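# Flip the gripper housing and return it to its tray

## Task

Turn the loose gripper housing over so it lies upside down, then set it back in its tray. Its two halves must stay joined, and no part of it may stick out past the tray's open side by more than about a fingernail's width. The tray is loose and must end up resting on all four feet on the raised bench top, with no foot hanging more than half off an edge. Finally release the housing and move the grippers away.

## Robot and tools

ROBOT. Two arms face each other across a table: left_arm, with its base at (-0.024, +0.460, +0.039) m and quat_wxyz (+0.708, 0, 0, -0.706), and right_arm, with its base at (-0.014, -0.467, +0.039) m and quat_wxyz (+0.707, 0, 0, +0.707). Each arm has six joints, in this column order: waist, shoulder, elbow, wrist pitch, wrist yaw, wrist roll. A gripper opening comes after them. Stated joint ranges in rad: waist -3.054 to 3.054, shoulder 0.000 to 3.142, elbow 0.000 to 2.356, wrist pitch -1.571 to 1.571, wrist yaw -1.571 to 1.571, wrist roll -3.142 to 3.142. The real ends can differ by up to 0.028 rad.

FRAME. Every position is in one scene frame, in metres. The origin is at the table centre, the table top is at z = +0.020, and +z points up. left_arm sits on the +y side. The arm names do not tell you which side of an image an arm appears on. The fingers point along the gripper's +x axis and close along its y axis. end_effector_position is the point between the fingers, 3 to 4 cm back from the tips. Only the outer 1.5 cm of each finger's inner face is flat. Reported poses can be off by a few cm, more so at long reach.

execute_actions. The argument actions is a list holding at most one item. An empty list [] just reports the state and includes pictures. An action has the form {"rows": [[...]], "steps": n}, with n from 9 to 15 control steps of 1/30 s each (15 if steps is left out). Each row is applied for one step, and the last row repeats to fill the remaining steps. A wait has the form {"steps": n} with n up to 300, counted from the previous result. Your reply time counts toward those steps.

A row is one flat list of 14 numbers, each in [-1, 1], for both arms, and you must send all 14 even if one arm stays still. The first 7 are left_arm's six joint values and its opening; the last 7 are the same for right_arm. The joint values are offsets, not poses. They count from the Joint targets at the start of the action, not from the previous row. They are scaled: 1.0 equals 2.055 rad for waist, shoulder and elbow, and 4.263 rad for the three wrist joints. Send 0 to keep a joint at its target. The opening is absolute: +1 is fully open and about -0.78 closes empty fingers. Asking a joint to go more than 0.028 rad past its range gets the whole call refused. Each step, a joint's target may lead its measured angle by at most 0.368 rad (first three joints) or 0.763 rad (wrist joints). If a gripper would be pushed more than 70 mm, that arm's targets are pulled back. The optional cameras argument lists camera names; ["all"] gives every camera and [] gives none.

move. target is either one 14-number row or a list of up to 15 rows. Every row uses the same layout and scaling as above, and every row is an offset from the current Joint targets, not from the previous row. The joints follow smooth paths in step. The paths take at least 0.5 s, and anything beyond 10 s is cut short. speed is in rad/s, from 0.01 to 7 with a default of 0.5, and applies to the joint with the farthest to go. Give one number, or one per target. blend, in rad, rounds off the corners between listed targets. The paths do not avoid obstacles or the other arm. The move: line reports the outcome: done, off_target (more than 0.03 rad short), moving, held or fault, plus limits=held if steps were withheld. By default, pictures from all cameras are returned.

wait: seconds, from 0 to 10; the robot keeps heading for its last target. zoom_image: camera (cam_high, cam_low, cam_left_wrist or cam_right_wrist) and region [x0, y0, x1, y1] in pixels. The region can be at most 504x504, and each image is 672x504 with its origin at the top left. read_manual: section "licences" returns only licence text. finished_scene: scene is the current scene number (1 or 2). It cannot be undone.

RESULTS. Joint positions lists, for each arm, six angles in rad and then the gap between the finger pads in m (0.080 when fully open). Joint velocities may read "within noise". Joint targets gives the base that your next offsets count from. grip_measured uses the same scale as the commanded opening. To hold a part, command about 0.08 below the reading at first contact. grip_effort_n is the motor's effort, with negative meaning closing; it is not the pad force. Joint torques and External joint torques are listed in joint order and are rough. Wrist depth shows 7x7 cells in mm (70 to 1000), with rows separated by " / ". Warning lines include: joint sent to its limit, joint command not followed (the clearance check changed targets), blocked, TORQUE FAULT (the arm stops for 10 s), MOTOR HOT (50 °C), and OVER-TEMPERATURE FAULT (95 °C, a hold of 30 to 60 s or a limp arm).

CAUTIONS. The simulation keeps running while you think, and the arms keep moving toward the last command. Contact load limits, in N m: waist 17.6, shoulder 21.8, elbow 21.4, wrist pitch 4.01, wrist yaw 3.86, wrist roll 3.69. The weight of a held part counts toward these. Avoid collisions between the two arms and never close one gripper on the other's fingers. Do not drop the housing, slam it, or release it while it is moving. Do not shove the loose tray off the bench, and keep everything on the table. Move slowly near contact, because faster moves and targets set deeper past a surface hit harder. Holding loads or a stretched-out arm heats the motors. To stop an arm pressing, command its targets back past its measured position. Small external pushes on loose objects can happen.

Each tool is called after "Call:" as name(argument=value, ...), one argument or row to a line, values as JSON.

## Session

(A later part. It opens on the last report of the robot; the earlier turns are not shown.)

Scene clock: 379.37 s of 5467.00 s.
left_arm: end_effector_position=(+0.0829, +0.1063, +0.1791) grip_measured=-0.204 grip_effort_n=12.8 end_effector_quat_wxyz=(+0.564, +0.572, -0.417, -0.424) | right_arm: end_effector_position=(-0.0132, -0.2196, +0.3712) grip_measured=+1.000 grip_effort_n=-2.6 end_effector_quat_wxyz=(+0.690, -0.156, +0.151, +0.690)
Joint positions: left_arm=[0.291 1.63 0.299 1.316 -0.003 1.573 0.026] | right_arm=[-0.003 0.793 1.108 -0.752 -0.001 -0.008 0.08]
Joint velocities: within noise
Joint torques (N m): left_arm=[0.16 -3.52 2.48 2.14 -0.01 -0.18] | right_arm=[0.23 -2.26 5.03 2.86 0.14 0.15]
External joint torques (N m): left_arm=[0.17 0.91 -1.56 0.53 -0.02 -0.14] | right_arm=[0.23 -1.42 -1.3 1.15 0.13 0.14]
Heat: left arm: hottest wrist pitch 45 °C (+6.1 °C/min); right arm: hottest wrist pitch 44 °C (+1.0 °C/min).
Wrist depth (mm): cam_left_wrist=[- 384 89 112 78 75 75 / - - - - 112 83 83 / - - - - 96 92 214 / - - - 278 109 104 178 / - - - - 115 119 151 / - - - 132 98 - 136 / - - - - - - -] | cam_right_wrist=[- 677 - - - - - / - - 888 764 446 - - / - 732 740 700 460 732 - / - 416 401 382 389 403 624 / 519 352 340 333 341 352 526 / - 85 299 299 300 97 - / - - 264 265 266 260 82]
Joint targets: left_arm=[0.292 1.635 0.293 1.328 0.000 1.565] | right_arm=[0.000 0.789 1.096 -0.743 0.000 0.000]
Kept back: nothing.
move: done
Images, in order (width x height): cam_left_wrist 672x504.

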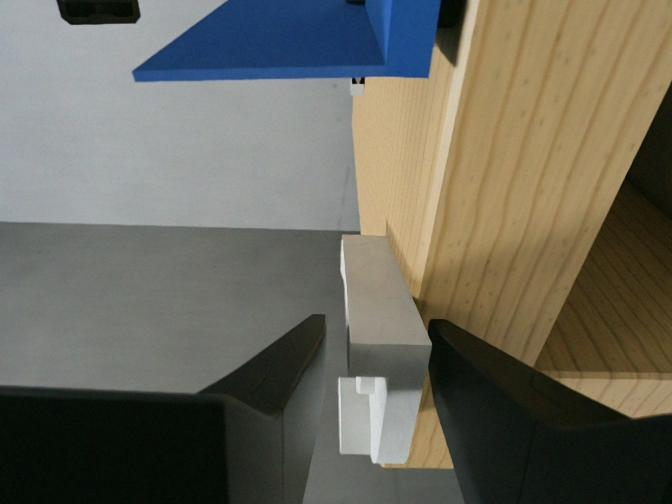

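Call:
move(
  target=[
    [0, -0.1406, -0.0852, -0.0272, 0, 0, -0.02, 0, 0, 0, 0, 0, 0, 1],
    [0, -0.3969, 0.1181, -0.3153, 0, 0, -0.02, 0, 0, 0, 0, 0, 0, 1],
    [-0.1484, -0.2024, 0.5776, -0.5564, 0, 0, -0.5, 0, 0, 0, 0, 0, 0, 1],
  ],
  speed=[0.25, 0.7, 0.8],
)

Call:
zoom_image(
  camera="cam_left_wrist",
  region=[230, 90, 510, 340],
)

Call:
zoom_image(
  camera="cam_high",
  region=[310, 190, 400, 290],
)

Scene clock: 386.93 s of 5467.00 s.
left_arm: end_effector_position=(-0.0264, +0.1572, +0.3532) grip_measured=-0.496 grip_effort_n=-22.1 end_effector_quat_wxyz=(+0.265, +0.655, -0.271, -0.654) | right_arm: end_effector_position=(-0.0132, -0.2196, +0.3712) grip_measured=+1.000 grip_effort_n=-3.0 end_effector_quat_wxyz=(+0.690, -0.156, +0.151, +0.690)
Joint positions: left_arm=[-0.01 1.215 1.465 -1.045 -0.003 1.573 0.013] | right_arm=[-0.003 0.793 1.108 -0.752 -0.001 -0.008 0.08]
Joint velocities: within noise
Joint torques (N m): left_arm=[-0.16 -2.63 6.01 1.23 0.03 -0.16] | right_arm=[0.23 -2.27 5.04 2.86 0.13 0.14]
External joint torques (N m): left_arm=[-0.14 0.62 0.15 -0.13 -0.01 -0.13] | right_arm=[0.22 -1.34 -1.37 1.13 0.14 0.14]
Heat: left arm: hottest wrist pitch 44 °C (+5.0 °C/min); right arm: hottest wrist pitch 44 °C (+1.0 °C/min).
Wrist depth (mm): cam_left_wrist=[- - 384 307 255 248 309 / - - 409 306 260 341 316 / - 663 439 312 262 358 329 / - - 456 318 276 377 334 / - - 499 363 283 396 345 / - - - - - 396 351 / - - - - - - -] | cam_right_wrist=[- 668 - - - - - / - - 881 806 - - - / - 738 735 734 733 739 - / - 413 400 381 388 405 620 / 517 353 343 334 339 354 522 / - 85 298 299 297 98 - / - - 265 265 265 258 82]
Joint targets: left_arm=[-0.013 1.219 1.480 -1.044 0.000 1.565] | right_arm=[0.000 0.789 1.096 -0.743 0.000 0.000]
Kept back: nothing.
move: done

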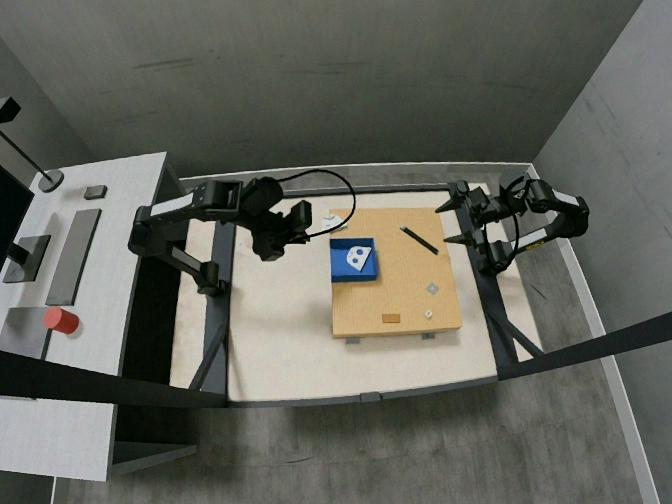

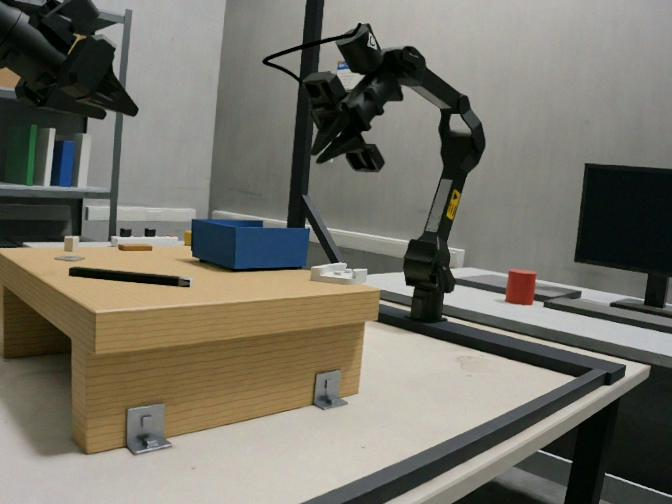

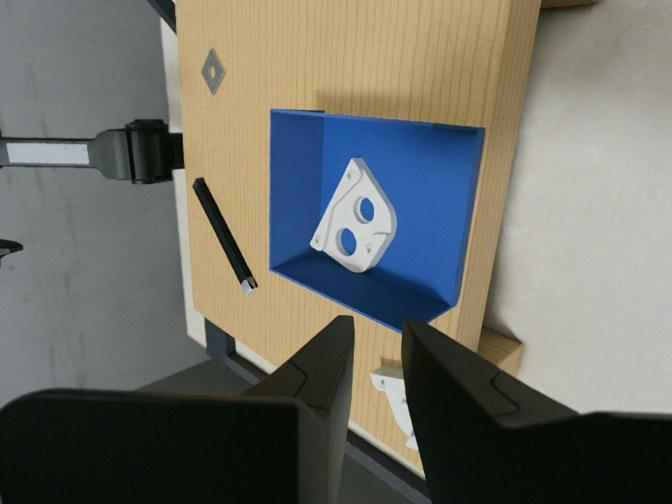

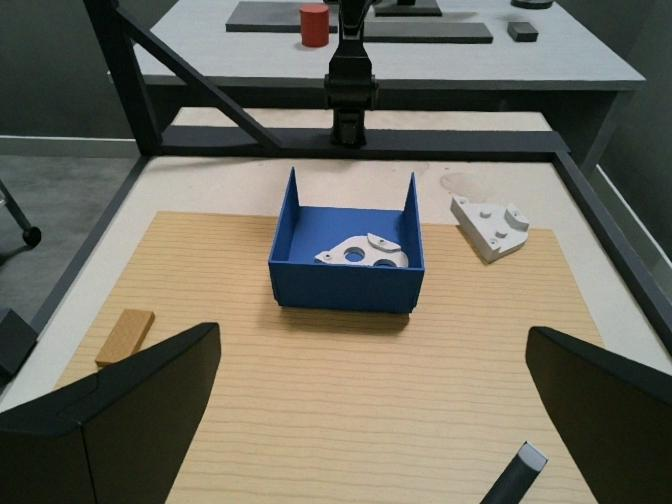

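Scaled by 1.800 from the camera's 672x504 image, which has a finer 960x720 frame.

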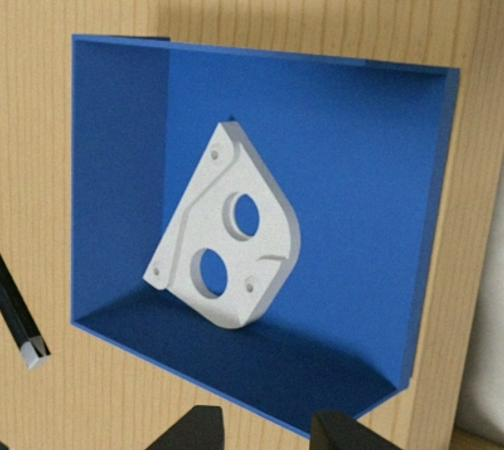

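Scaled by 5.040 from the camera's 672x504 image, which has a finer 960x720 frame.

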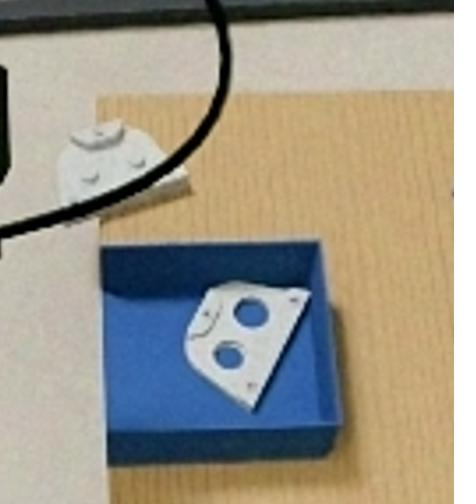

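Call:
move(
  target=[0.0151, 0.4056, 0.3427, -0.0794, 0, 0, -0.85, 0, 0, 0, 0, 0, 0, 1],
  speed=0.5,
  cameras=["cam_left_wrist", "cam_right_wrist"],
)

Call:
zoom_image(
  camera="cam_left_wrist",
  region=[230, 180, 510, 430],
)

Call:
zoom_image(
  camera="cam_right_wrist",
  region=[250, 130, 450, 310],
)

Scene clock: 403.63 s of 5467.00 s.
left_arm: end_effector_position=(-0.0160, +0.0170, +0.2595) grip_measured=-0.779 grip_effort_n=-83.5 end_effector_quat_wxyz=(+0.115, +0.701, -0.104, -0.696) | right_arm: end_effector_position=(-0.0132, -0.2196, +0.3712) grip_measured=+1.000 grip_effort_n=-2.6 end_effector_quat_wxyz=(+0.690, -0.156, +0.151, +0.690)
Joint positions: left_arm=[0.016 2.047 2.172 -1.384 -0.003 1.573 0] | right_arm=[-0.003 0.793 1.108 -0.752 -0.001 -0.008 0.08]
Joint velocities: within noise
Joint torques (N m): left_arm=[0.23 -7.8 5.47 0.68 0.04 -0.14] | right_arm=[0.22 -2.26 5.05 2.86 0.14 0.14]
External joint torques (N m): left_arm=[0.24 1.1 -0.07 -0.09 0 -0.12] | right_arm=[0.22 -1.36 -1.37 1.12 0.14 0.14]
Heat: left arm: hottest wrist pitch 41 °C (+0.0 °C/min); right arm: hottest wrist pitch 45 °C (+1.0 °C/min).
Wrist depth (mm): cam_left_wrist=[171 161 149 139 133 126 121 / 183 172 119 137 128 123 114 / 192 183 129 142 133 125 120 / 207 194 138 148 136 131 124 / 219 207 149 148 141 139 132 / - 218 - - - 143 282 / - - - - - - -] | cam_right_wrist=[- 672 - 263 - - - / - - 713 269 880 - - / - 728 739 322 707 708 - / - 415 374 374 389 391 627 / 518 352 341 332 342 344 517 / - 85 298 298 298 97 - / - - 264 265 265 259 82]
Joint targets: left_arm=[0.018 2.053 2.185 -1.382 0.000 1.565] | right_arm=[0.000 0.789 1.096 -0.743 0.000 0.000]
Kept back: nothing.
move: done
Images, in order (width x height): cam_left_wrist 672x504, cam_right_wrist 672x504.

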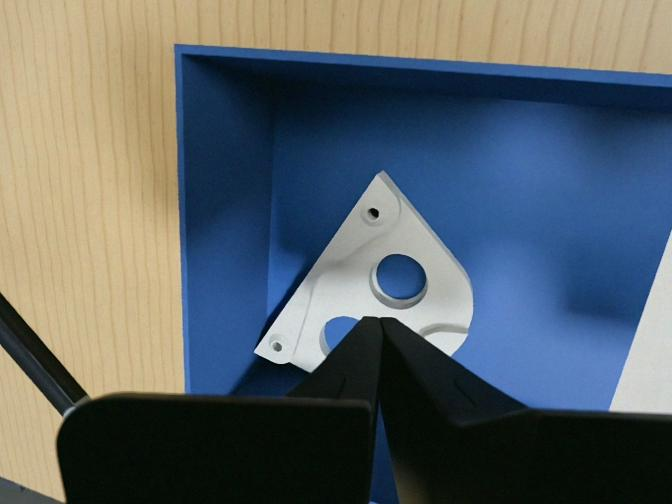

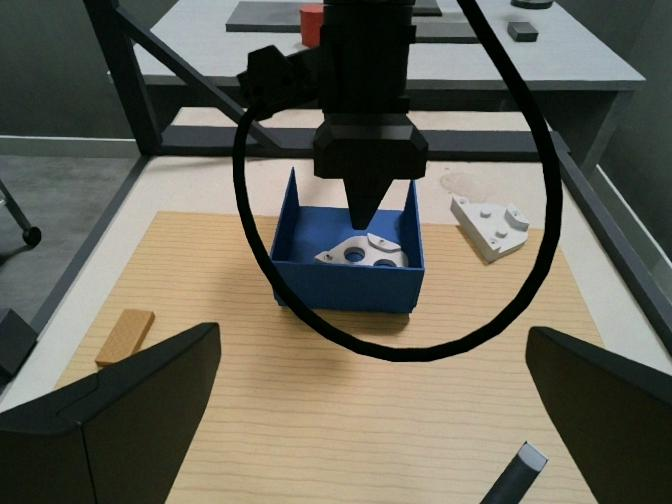

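Scaled by 1.800 from the camera's 672x504 image, which has a finer 960x720 frame.

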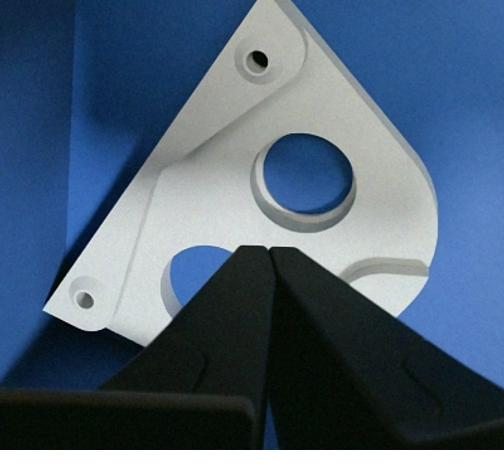

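Scaled by 2.520 from the camera's 672x504 image, which has a finer 960x720 frame.

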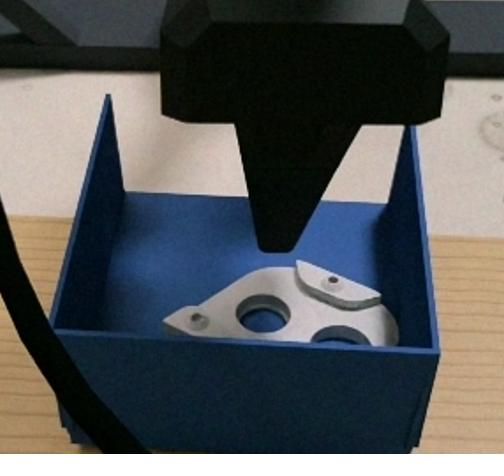

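Call:
move(
  target=[-0.0061, -0.0238, -0.0869, 0.0320, 0, 0, -0.85, 0, 0, 0, 0, 0, 0, 1],
  speed=0.2,
  cameras=["cam_left_wrist", "cam_right_wrist"],
)

Call:
zoom_image(
  camera="cam_left_wrist",
  region=[280, 200, 480, 400],
)

Call:
zoom_image(
  camera="cam_right_wrist",
  region=[280, 160, 430, 300],
)

Scene clock: 408.33 s of 5467.00 s.
left_arm: end_effector_position=(-0.0192, +0.0134, +0.2298) grip_measured=-0.779 grip_effort_n=-83.5 end_effector_quat_wxyz=(+0.112, +0.701, -0.105, -0.697) | right_arm: end_effector_position=(-0.0132, -0.2196, +0.3712) grip_measured=+1.000 grip_effort_n=-2.6 end_effector_quat_wxyz=(+0.690, -0.156, +0.151, +0.690)
Joint positions: left_arm=[0.008 2.023 2.014 -1.254 -0.003 1.573 0] | right_arm=[-0.003 0.793 1.108 -0.752 -0.001 -0.008 0.08]
Joint velocities: within noise
Joint torques (N m): left_arm=[-0.19 -10.44 3.67 1.1 0.05 -0.14] | right_arm=[0.22 -2.25 5.04 2.86 0.13 0.14]
External joint torques (N m): left_arm=[-0.16 -1.46 -2.12 0.33 0 -0.12] | right_arm=[0.24 -1.4 -1.26 1.16 0.13 0.14]
Heat: left arm: hottest wrist pitch 41 °C (+0.0 °C/min); right arm: hottest wrist pitch 45 °C (+1.0 °C/min).
Wrist depth (mm): cam_left_wrist=[- - 119 111 106 100 94 / - 82 111 106 99 96 - / - 88 114 111 - 97 92 / - 92 122 106 107 102 96 / - 100 126 115 - 106 99 / - 105 - - - 111 - / - - - - - - -] | cam_right_wrist=[- 674 - 197 - - - / - - 886 287 803 - - / - 733 736 262 707 717 - / - 413 388 319 387 390 622 / 519 352 333 336 342 345 523 / - 85 299 291 291 98 - / - - 264 264 265 259 82]
Joint targets: left_arm=[0.006 2.004 2.006 -1.246 0.000 1.565] | right_arm=[0.000 0.789 1.096 -0.743 0.000 0.000]
Kept back: nothing.
move: done
Images, in order (width x height): cam_left_wrist 672x504, cam_right_wrist 672x504.

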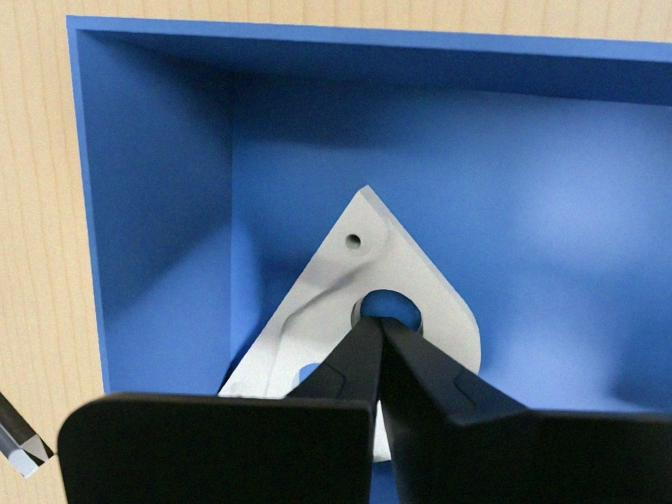

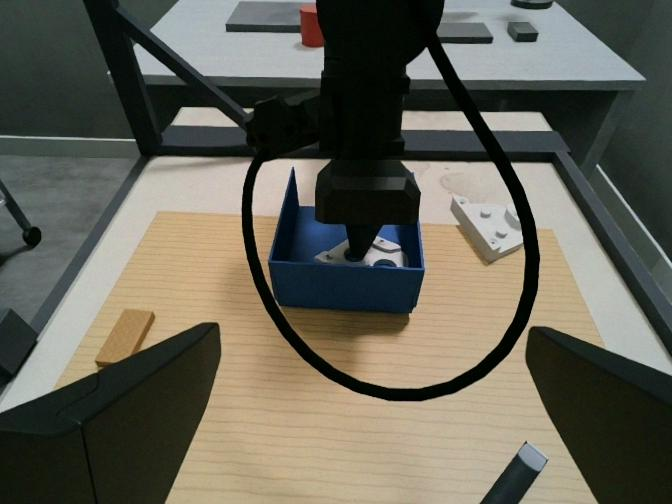

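Scaled by 2.520 from the camera's 672x504 image, which has a finer 960x720 frame.

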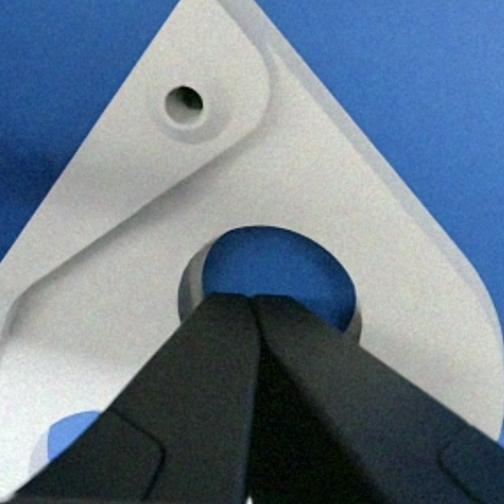

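Scaled by 3.360 from the camera's 672x504 image, which has a finer 960x720 frame.

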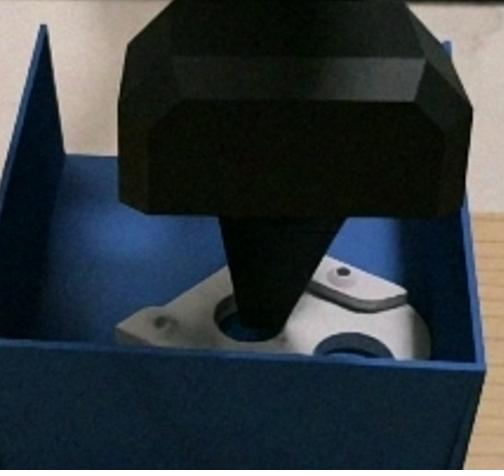

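Call:
move(
  target=[0, -0.0034, -0.0190, 0.0075, 0, 0, -0.85, 0, 0, 0, 0, 0, 0, 1],
  speed=0.05,
  cameras=["cam_left_wrist", "cam_right_wrist"],
)

Call:
zoom_image(
  camera="cam_left_wrist",
  region=[280, 200, 480, 400],
)

Call:
zoom_image(
  camera="cam_right_wrist",
  region=[300, 210, 430, 300],
)

Scene clock: 411.00 s of 5467.00 s.
left_arm: end_effector_position=(-0.0192, +0.0133, +0.2244) grip_measured=-0.779 grip_effort_n=-83.5 end_effector_quat_wxyz=(+0.113, +0.700, -0.107, -0.697) | right_arm: end_effector_position=(-0.0132, -0.2196, +0.3712) grip_measured=+1.000 grip_effort_n=-2.6 end_effector_quat_wxyz=(+0.690, -0.156, +0.151, +0.690)
Joint positions: left_arm=[0.008 2.013 1.976 -1.221 -0.003 1.573 0] | right_arm=[-0.003 0.793 1.108 -0.752 -0.001 -0.008 0.08]
Joint velocities: within noise
Joint torques (N m): left_arm=[-0.18 -10.15 3.6 1.11 0.06 -0.14] | right_arm=[0.22 -2.26 5.04 2.86 0.13 0.15]
External joint torques (N m): left_arm=[-0.14 -1.22 -2.2 0.34 0.01 -0.12] | right_arm=[0.22 -1.39 -1.34 1.13 0.13 0.14]
Heat: left arm: hottest wrist pitch 40 °C (-1.0 °C/min); right arm: hottest wrist pitch 45 °C (+1.0 °C/min).
Wrist depth (mm): cam_left_wrist=[- 124 114 108 102 - - / - 82 107 99 94 91 - / - 88 113 106 - 92 - / - 92 119 99 103 100 - / - 99 124 108 - 101 96 / - - - - - - 98 / - - - - - - -] | cam_right_wrist=[- 675 - 198 205 - - / - - 879 292 799 - - / - 735 705 260 714 743 - / - 415 388 321 387 390 632 / 519 352 333 333 341 345 519 / - 85 297 292 291 98 - / - - 265 264 265 260 82]
Joint targets: left_arm=[0.006 1.997 1.967 -1.214 0.000 1.565] | right_arm=[0.000 0.789 1.096 -0.743 0.000 0.000]
Kept back: nothing.
move: done
Images, in order (width x height): cam_left_wrist 672x504, cam_right_wrist 672x504.

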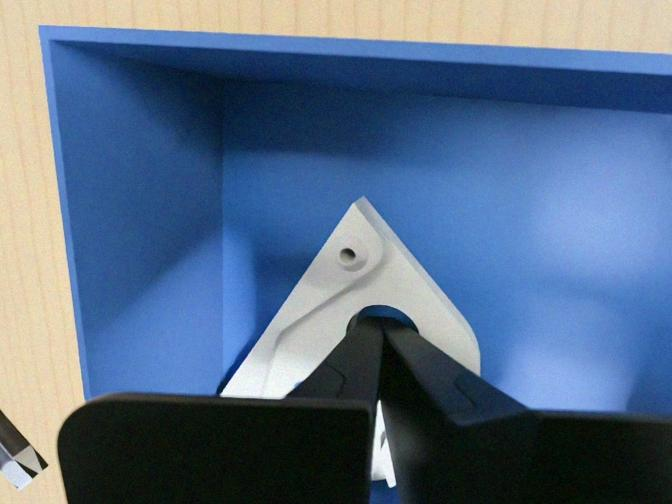

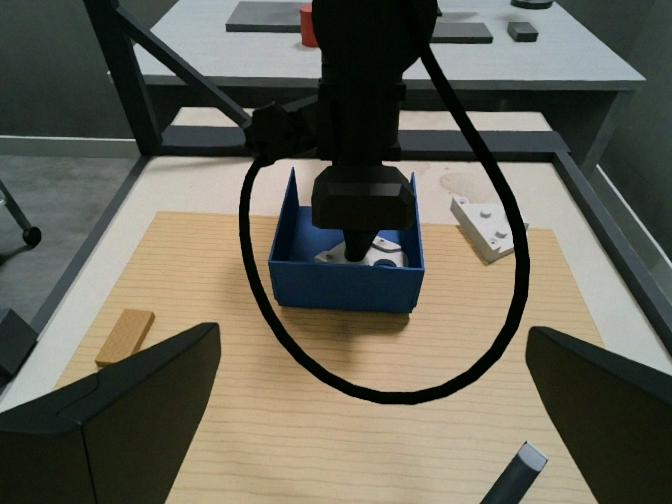

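Scaled by 2.520 from the camera's 672x504 image, which has a finer 960x720 frame.

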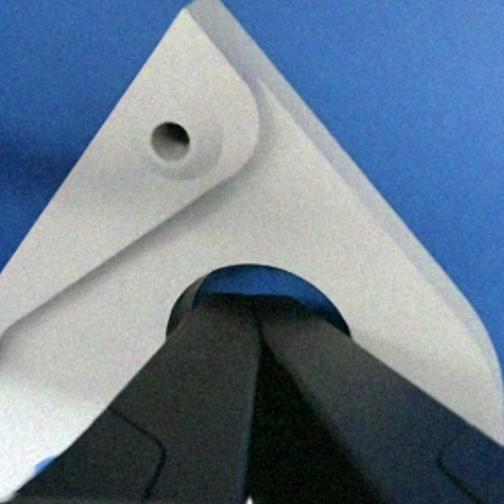

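Scaled by 3.877 from the camera's 672x504 image, which has a finer 960x720 frame.

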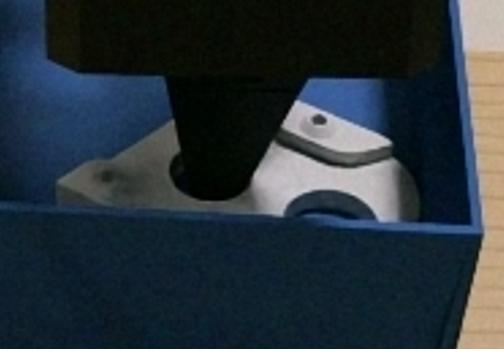

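Call:
move(
  target=[
    [0, -0.0010, -0.0059, 0.0023, 0, 0, -0.85, 0, 0, 0, 0, 0, 0, 1],
    [0, -0.0375, -0.0583, 0.0101, 0, 0, -0.85, 0, 0, 0, 0, 0, 0, 1],
    [0, -0.0704, -0.1039, 0.0162, 0, 0, -0.85, 0, 0, 0, 0, 0, 0, 1],
  ],
  speed=[0.05, 0.12, 0.12],
  cameras=["cam_left_wrist", "cam_right_wrist"],
)

Call:
zoom_image(
  camera="cam_left_wrist",
  region=[200, 150, 520, 430],
)

Call:
zoom_image(
  camera="cam_right_wrist",
  region=[260, 150, 440, 310],
)

Scene clock: 415.87 s of 5467.00 s.
left_arm: end_effector_position=(-0.0195, +0.0456, +0.2224) grip_measured=-0.779 grip_effort_n=-83.5 end_effector_quat_wxyz=(+0.115, +0.700, -0.109, -0.696) | right_arm: end_effector_position=(-0.0132, -0.2196, +0.3712) grip_measured=+1.000 grip_effort_n=-2.6 end_effector_quat_wxyz=(+0.690, -0.156, +0.151, +0.690)
Joint positions: left_arm=[0.008 1.866 1.764 -1.151 -0.003 1.573 0] | right_arm=[-0.003 0.793 1.108 -0.752 -0.001 -0.008 0.08]
Joint velocities: within noise
Joint torques (N m): left_arm=[-0.19 -9.02 3.54 0.99 0.06 -0.14] | right_arm=[0.23 -2.25 5.04 2.86 0.13 0.14]
External joint torques (N m): left_arm=[-0.16 -0.92 -2.38 0.2 0 -0.13] | right_arm=[0.22 -1.42 -1.23 1.18 0.14 0.14]
Heat: left arm: hottest wrist pitch 40 °C (-2.0 °C/min); right arm: hottest wrist pitch 45 °C (+1.0 °C/min).
Wrist depth (mm): cam_left_wrist=[- 125 115 108 102 96 204 / - 117 109 100 94 91 213 / - 122 116 107 - 92 222 / - 128 122 99 102 100 234 / - 136 126 110 106 105 243 / - 142 - - - 261 253 / - - - - - - -] | cam_right_wrist=[- 676 - 231 - - - / - - 799 317 871 - - / - 734 731 279 708 737 - / - 416 387 380 389 403 627 / 517 350 341 332 332 355 523 / - 85 297 297 298 97 - / - - 265 265 265 260 82]
Joint targets: left_arm=[0.006 1.852 1.753 -1.145 0.000 1.565] | right_arm=[0.000 0.789 1.096 -0.743 0.000 0.000]
Kept back: nothing.
move: done
Images, in order (width x height): cam_left_wrist 672x504, cam_right_wrist 672x504.

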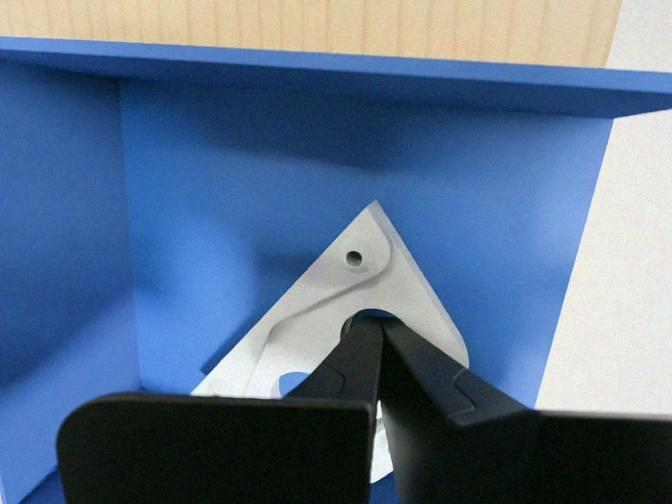

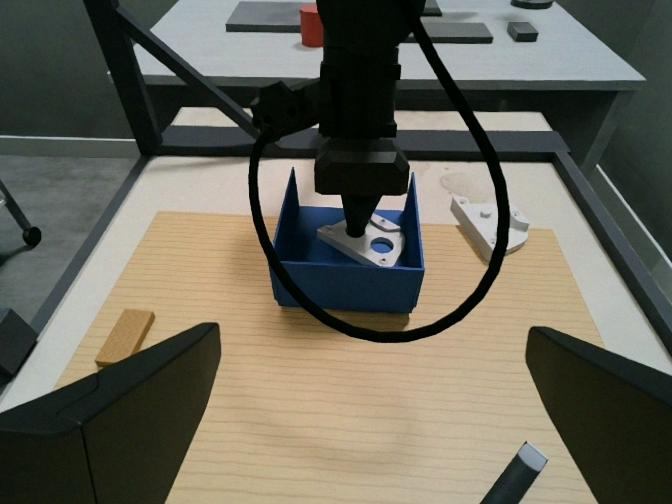

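Scaled by 1.575 from the camera's 672x504 image, which has a finer 960x720 frame.

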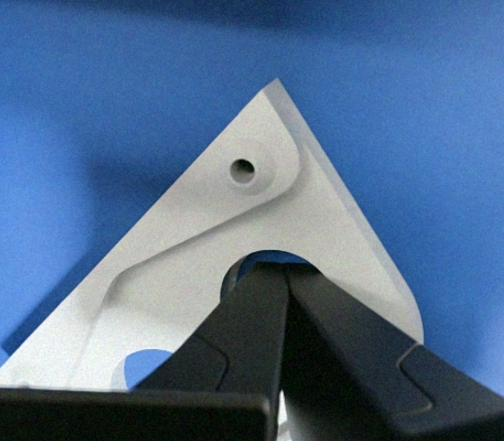

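Scaled by 2.800 from the camera's 672x504 image, which has a finer 960x720 frame.

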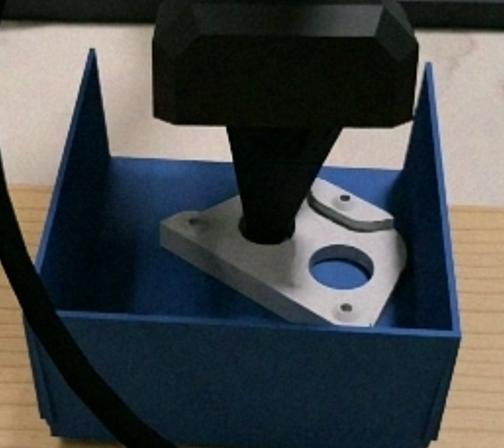

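Call:
move(
  target=[
    [0, -0.0319, -0.0425, 0.0055, 0, 0, -0.85, 0, 0, 0, 0, 0, 0, 1],
    [0, -0.0628, -0.0820, 0.0093, 0, 0, -0.85, 0, 0, 0, 0, 0, 0, 1],
  ],
  speed=0.12,
  cameras=["cam_left_wrist", "cam_right_wrist", "cam_high"],
)

Call:
zoom_image(
  camera="cam_left_wrist",
  region=[200, 150, 520, 430],
)

Call:
zoom_image(
  camera="cam_right_wrist",
  region=[260, 150, 440, 310],
)

Call:
zoom_image(
  camera="cam_high",
  region=[310, 190, 400, 290],
)

Scene clock: 418.50 s of 5467.00 s.
left_arm: end_effector_position=(-0.0199, +0.0775, +0.2208) grip_measured=-0.779 grip_effort_n=-83.5 end_effector_quat_wxyz=(+0.115, +0.700, -0.109, -0.696) | right_arm: end_effector_position=(-0.0132, -0.2196, +0.3712) grip_measured=+1.000 grip_effort_n=-2.6 end_effector_quat_wxyz=(+0.690, -0.156, +0.151, +0.690)
Joint positions: left_arm=[0.008 1.736 1.596 -1.111 -0.003 1.573 0] | right_arm=[-0.003 0.793 1.108 -0.752 -0.001 -0.008 0.08]
Joint velocities: within noise
Joint torques (N m): left_arm=[-0.19 -8.02 3.5 0.99 0.06 -0.14] | right_arm=[0.23 -2.27 5.04 2.86 0.13 0.14]
External joint torques (N m): left_arm=[-0.2 -1.01 -2.31 0.22 0.01 -0.13] | right_arm=[0.23 -1.35 -1.37 1.12 0.14 0.14]
Heat: left arm: hottest wrist pitch 40 °C (-3.0 °C/min); right arm: hottest wrist pitch 45 °C (+1.0 °C/min).
Wrist depth (mm): cam_left_wrist=[132 126 116 109 104 218 207 / - 120 111 - 235 227 213 / 133 122 117 107 246 237 223 / 140 129 122 99 256 248 233 / - 142 126 110 271 259 241 / - 146 - - - 270 252 / - - - - - - -] | cam_right_wrist=[- 672 - 329 - - - / - - 757 341 894 - - / - 735 739 411 737 719 - / - 416 399 382 382 402 623 / 520 353 340 334 340 353 524 / - 85 298 298 298 97 - / - - 265 265 266 259 82]
Joint targets: left_arm=[0.006 1.723 1.585 -1.105 0.000 1.565] | right_arm=[0.000 0.789 1.096 -0.743 0.000 0.000]
Kept back: nothing.
move: done
Images, in order (width x height): cam_high 672x504, cam_left_wrist 672x504, cam_right_wrist 672x504.

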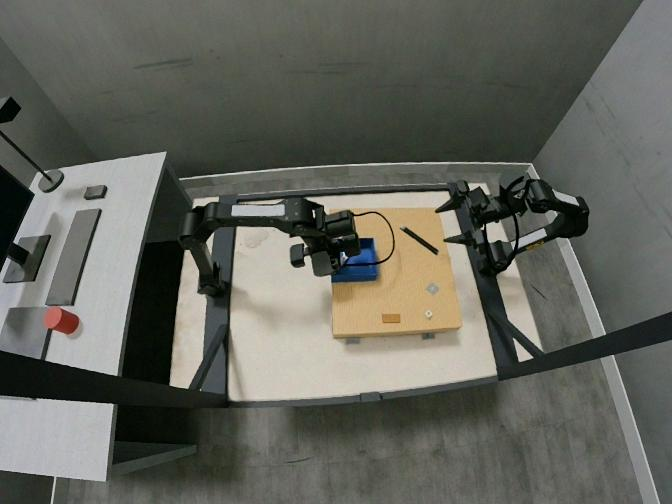

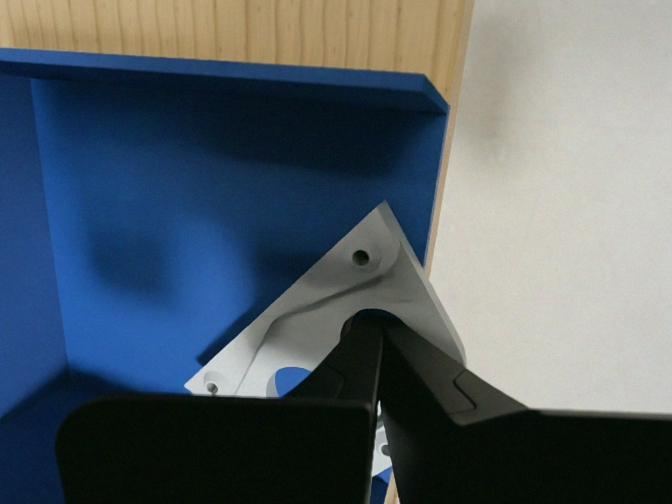

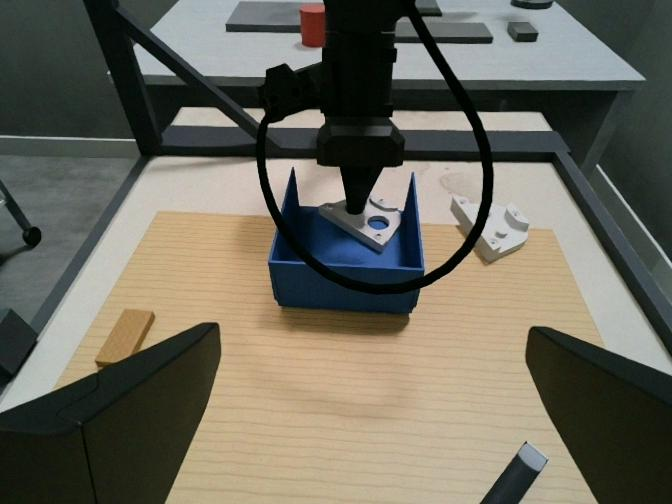

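Scaled by 1.575 from the camera's 672x504 image, which has a finer 960x720 frame.

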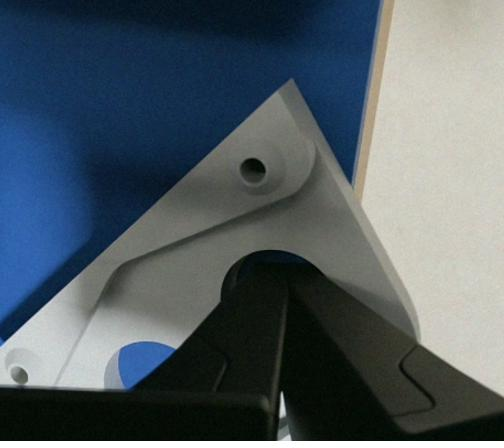

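Scaled by 2.800 from the camera's 672x504 image, which has a finer 960x720 frame.

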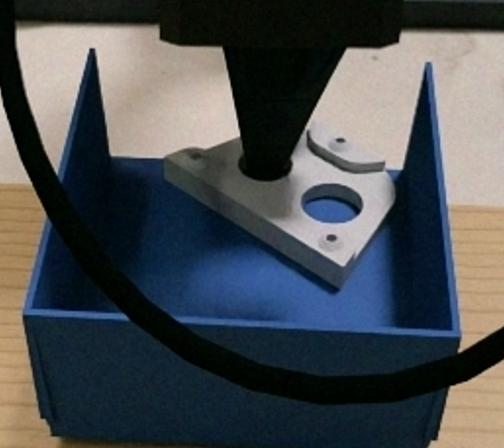

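Scaled by 5.040 from the camera's 672x504 image, which has a finer 960x720 frame.

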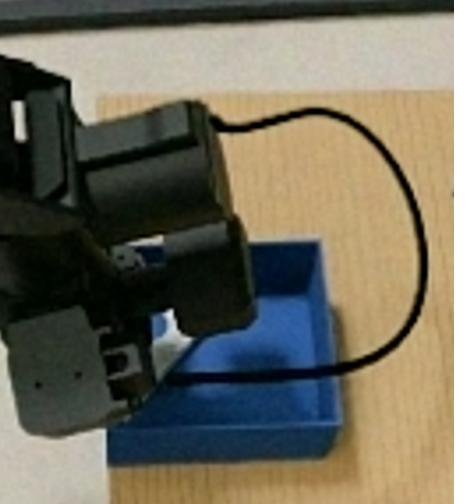

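Call:
move(
  target=[0.0125, -0.0176, -0.0209, 0.0016, 0, 0, -0.85, 0, 0, 0, 0, 0, 0, 1],
  speed=0.08,
  cameras=["cam_left_wrist", "cam_right_wrist"],
)

Call:
zoom_image(
  camera="cam_left_wrist",
  region=[200, 130, 500, 430],
)

Call:
zoom_image(
  camera="cam_right_wrist",
  region=[260, 150, 440, 310],
)

Scene clock: 422.63 s of 5467.00 s.
left_arm: end_effector_position=(-0.0123, +0.0877, +0.2192) grip_measured=-0.779 grip_effort_n=-83.5 end_effector_quat_wxyz=(+0.121, +0.701, -0.100, -0.695) | right_arm: end_effector_position=(-0.0132, -0.2196, +0.3712) grip_measured=+1.000 grip_effort_n=-2.6 end_effector_quat_wxyz=(+0.690, -0.156, +0.151, +0.690)
Joint positions: left_arm=[0.029 1.702 1.551 -1.106 -0.003 1.573 0] | right_arm=[-0.003 0.793 1.108 -0.752 -0.001 -0.008 0.08]
Joint velocities: within noise
Joint torques (N m): left_arm=[0.23 -8 3.69 1.11 0.06 -0.14] | right_arm=[0.23 -2.26 5.04 2.86 0.13 0.14]
External joint torques (N m): left_arm=[0.22 -1.13 -2.23 0.33 0.02 -0.13] | right_arm=[0.22 -1.39 -1.31 1.15 0.14 0.14]
Heat: left arm: hottest wrist pitch 39 °C (-5.0 °C/min); right arm: hottest wrist pitch 45 °C (+1.0 °C/min).
Wrist depth (mm): cam_left_wrist=[- - - 92 126 216 205 / - 114 108 98 234 227 213 / 131 120 114 105 247 236 222 / 138 127 118 105 256 247 231 / 147 139 115 108 - 260 241 / - 146 - - - 268 254 / - - - - - - -] | cam_right_wrist=[- 676 - 340 - - - / - - 801 349 884 - - / - 743 737 421 731 716 - / - 417 400 383 383 402 621 / 519 352 341 331 340 353 519 / - 85 298 298 299 97 - / - - 265 265 265 259 82]
Joint targets: left_arm=[0.032 1.687 1.542 -1.098 0.000 1.565] | right_arm=[0.000 0.789 1.096 -0.743 0.000 0.000]
Kept back: nothing.
move: done
Images, in order (width x height): cam_left_wrist 672x504, cam_right_wrist 672x504.

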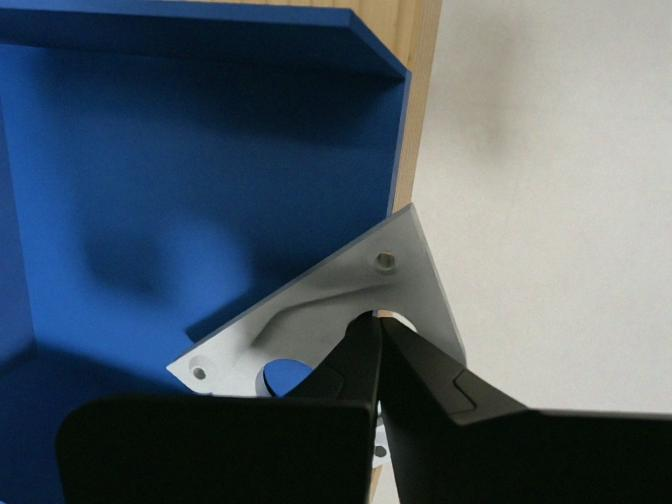

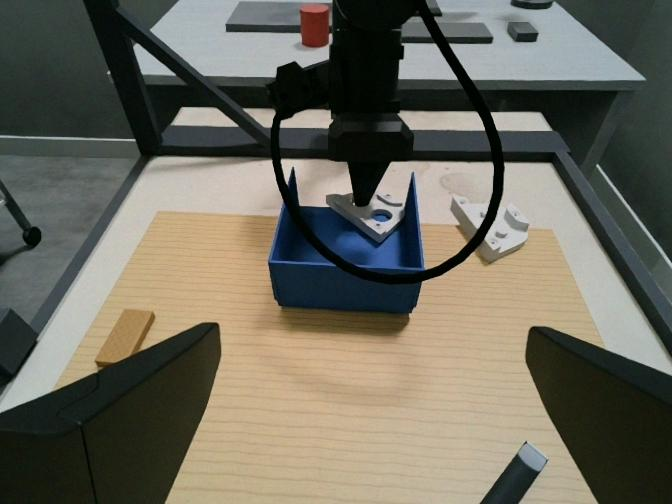

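Scaled by 1.680 from the camera's 672x504 image, which has a finer 960x720 frame.

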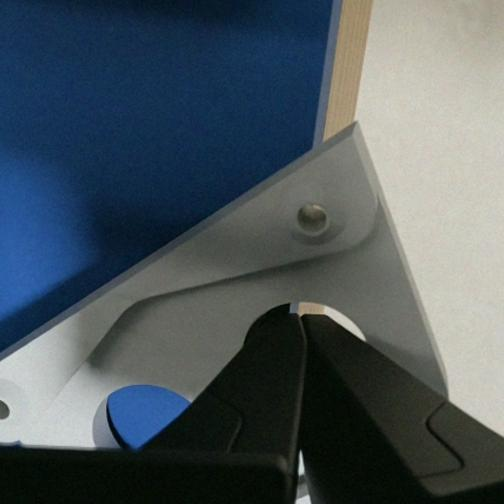

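Scaled by 2.800 from the camera's 672x504 image, which has a finer 960x720 frame.

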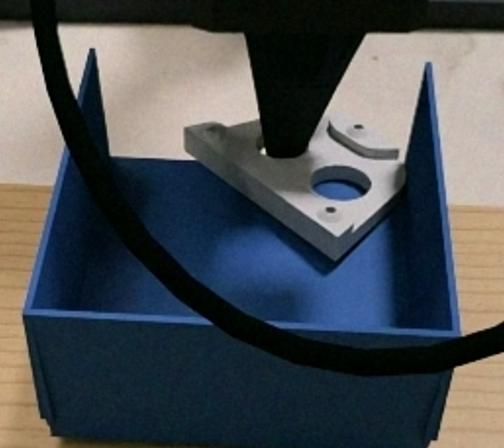

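Call:
move(
  target=[
    [0, 0.0151, 0.0161, -0.0023, 0, 0, -0.85, 0, 0, 0, 0, 0, 0, 1],
    [0, 0.0336, 0.1577, -0.0617, 0, 0, -0.85, 0, 0, 0, 0, 0, 0, 1],
    [0, -0.4681, -0.4642, 0.2111, 0, 0, 0.11, 0, 0, 0, 0, 0, 0, 1],
    [0, -0.3156, -0.7255, 0.4896, 0, 0, 0.11, 0, 0, 0, 0, 0, 0, 1],
  ],
  speed=[0.1, 0.25, 0.7, 0.7],
)

Call:
zoom_image(
  camera="cam_left_wrist",
  region=[280, 140, 520, 440],
)

Call:
zoom_image(
  camera="cam_right_wrist",
  region=[260, 150, 440, 310],
)

Call:
zoom_image(
  camera="cam_high",
  region=[310, 190, 400, 290],
)

Scene clock: 433.43 s of 5467.00 s.
left_arm: end_effector_position=(-0.0149, +0.1704, +0.2002) grip_measured=+0.106 grip_effort_n=12.8 end_effector_quat_wxyz=(+0.508, +0.509, -0.492, -0.491) | right_arm: end_effector_position=(-0.0132, -0.2196, +0.3712) grip_measured=+1.000 grip_effort_n=-2.6 end_effector_quat_wxyz=(+0.690, -0.156, +0.151, +0.690)
Joint positions: left_arm=[0.029 1.035 0.058 0.977 -0.003 1.572 0.04] | right_arm=[-0.003 0.793 1.108 -0.752 -0.001 -0.008 0.08]
Joint velocities: within noise
Joint torques (N m): left_arm=[0.23 -1.2 3.48 2.15 0.01 -0.17] | right_arm=[0.22 -2.27 5.04 2.86 0.14 0.15]
External joint torques (N m): left_arm=[0.23 0.5 -1.97 0.54 0.01 -0.12] | right_arm=[0.21 -1.34 -1.34 1.14 0.14 0.15]
Heat: left arm: hottest wrist pitch 40 °C (-5.0 °C/min); right arm: hottest wrist pitch 45 °C (+1.0 °C/min).
Wrist depth (mm): cam_left_wrist=[- - - - 210 144 274 / - 489 813 268 168 152 286 / - - - 284 164 162 282 / - - - 272 172 175 283 / - - - 221 181 344 279 / - - - - 235 - 265 / - - 92 - 206 - -] | cam_right_wrist=[- 678 - 509 - - - / - - 886 513 - - - / - 737 738 517 737 735 - / - 416 402 384 388 402 629 / 517 350 343 333 339 353 521 / - 85 298 298 300 98 - / - - 264 265 266 259 82]
Joint targets: left_arm=[0.031 1.038 0.051 0.989 0.000 1.565] | right_arm=[0.000 0.789 1.096 -0.743 0.000 0.000]
Kept back: nothing.
move: done

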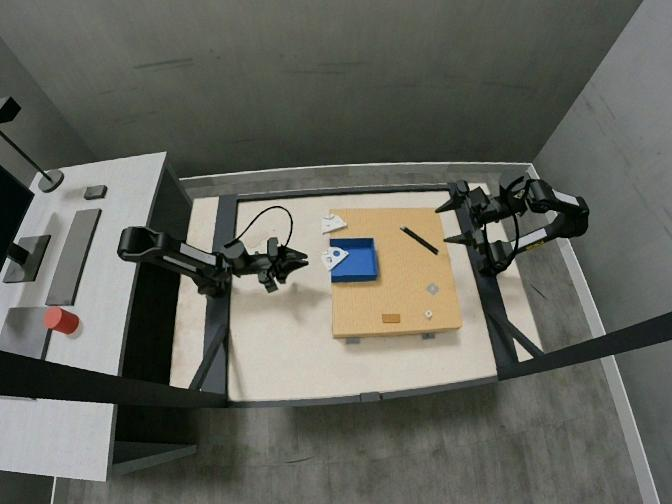

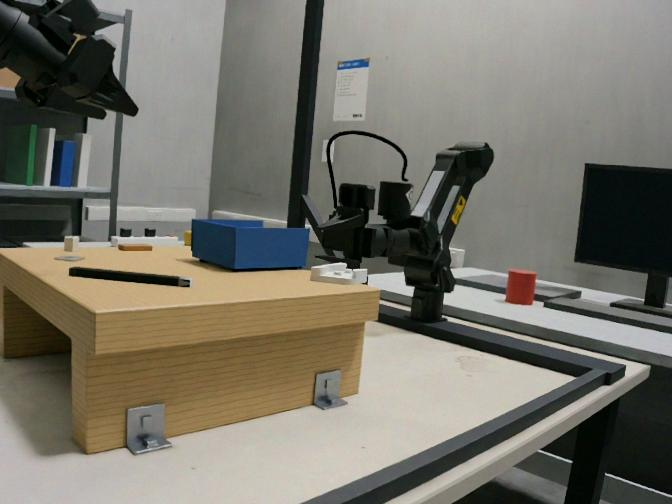

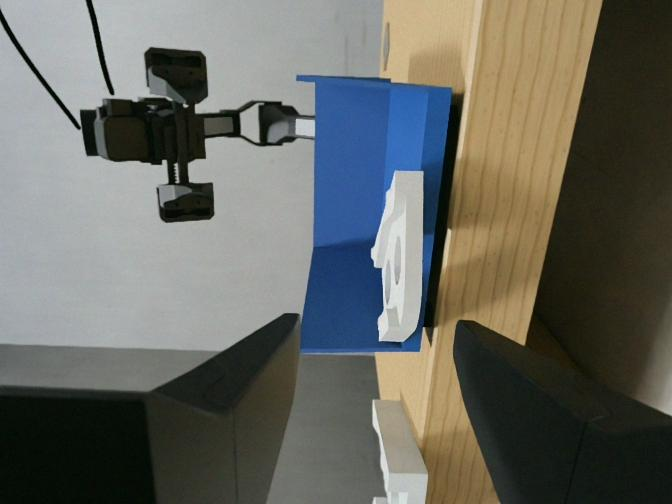

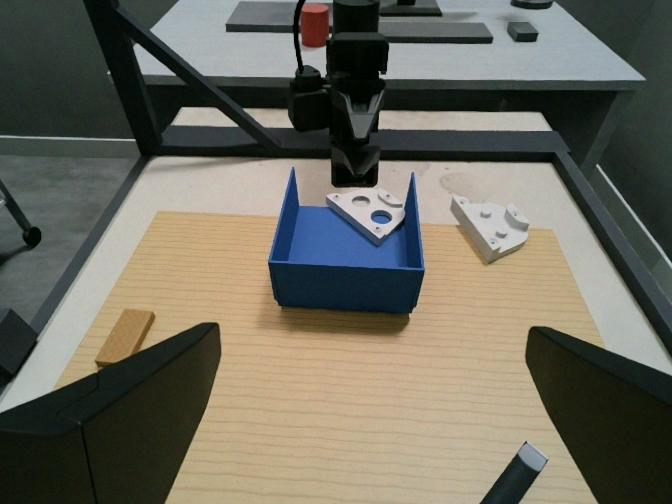

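Scaled by 1.680 from the camera's 672x504 image, which has a finer 960x720 frame.

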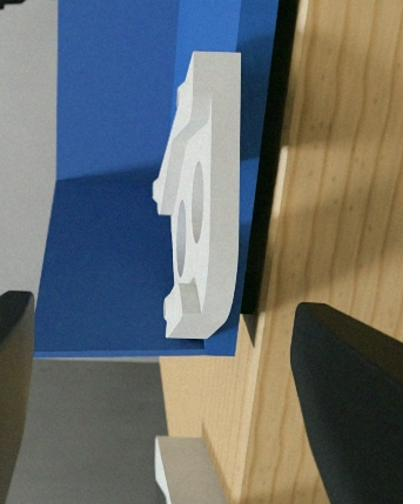

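Scaled by 2.800 from the camera's 672x504 image, which has a finer 960x720 frame.

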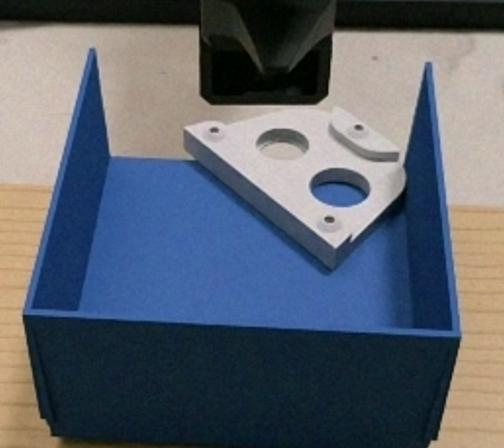

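Scaled by 5.040 from the camera's 672x504 image, which has a finer 960x720 frame.

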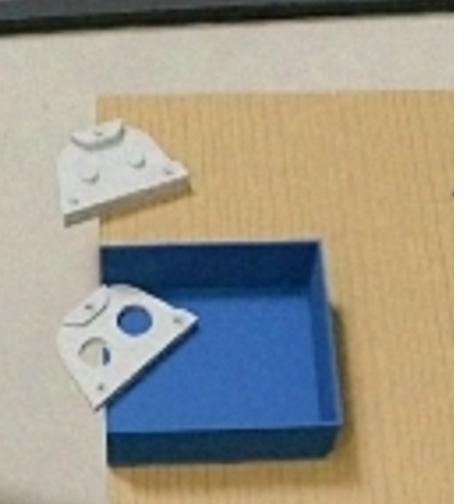

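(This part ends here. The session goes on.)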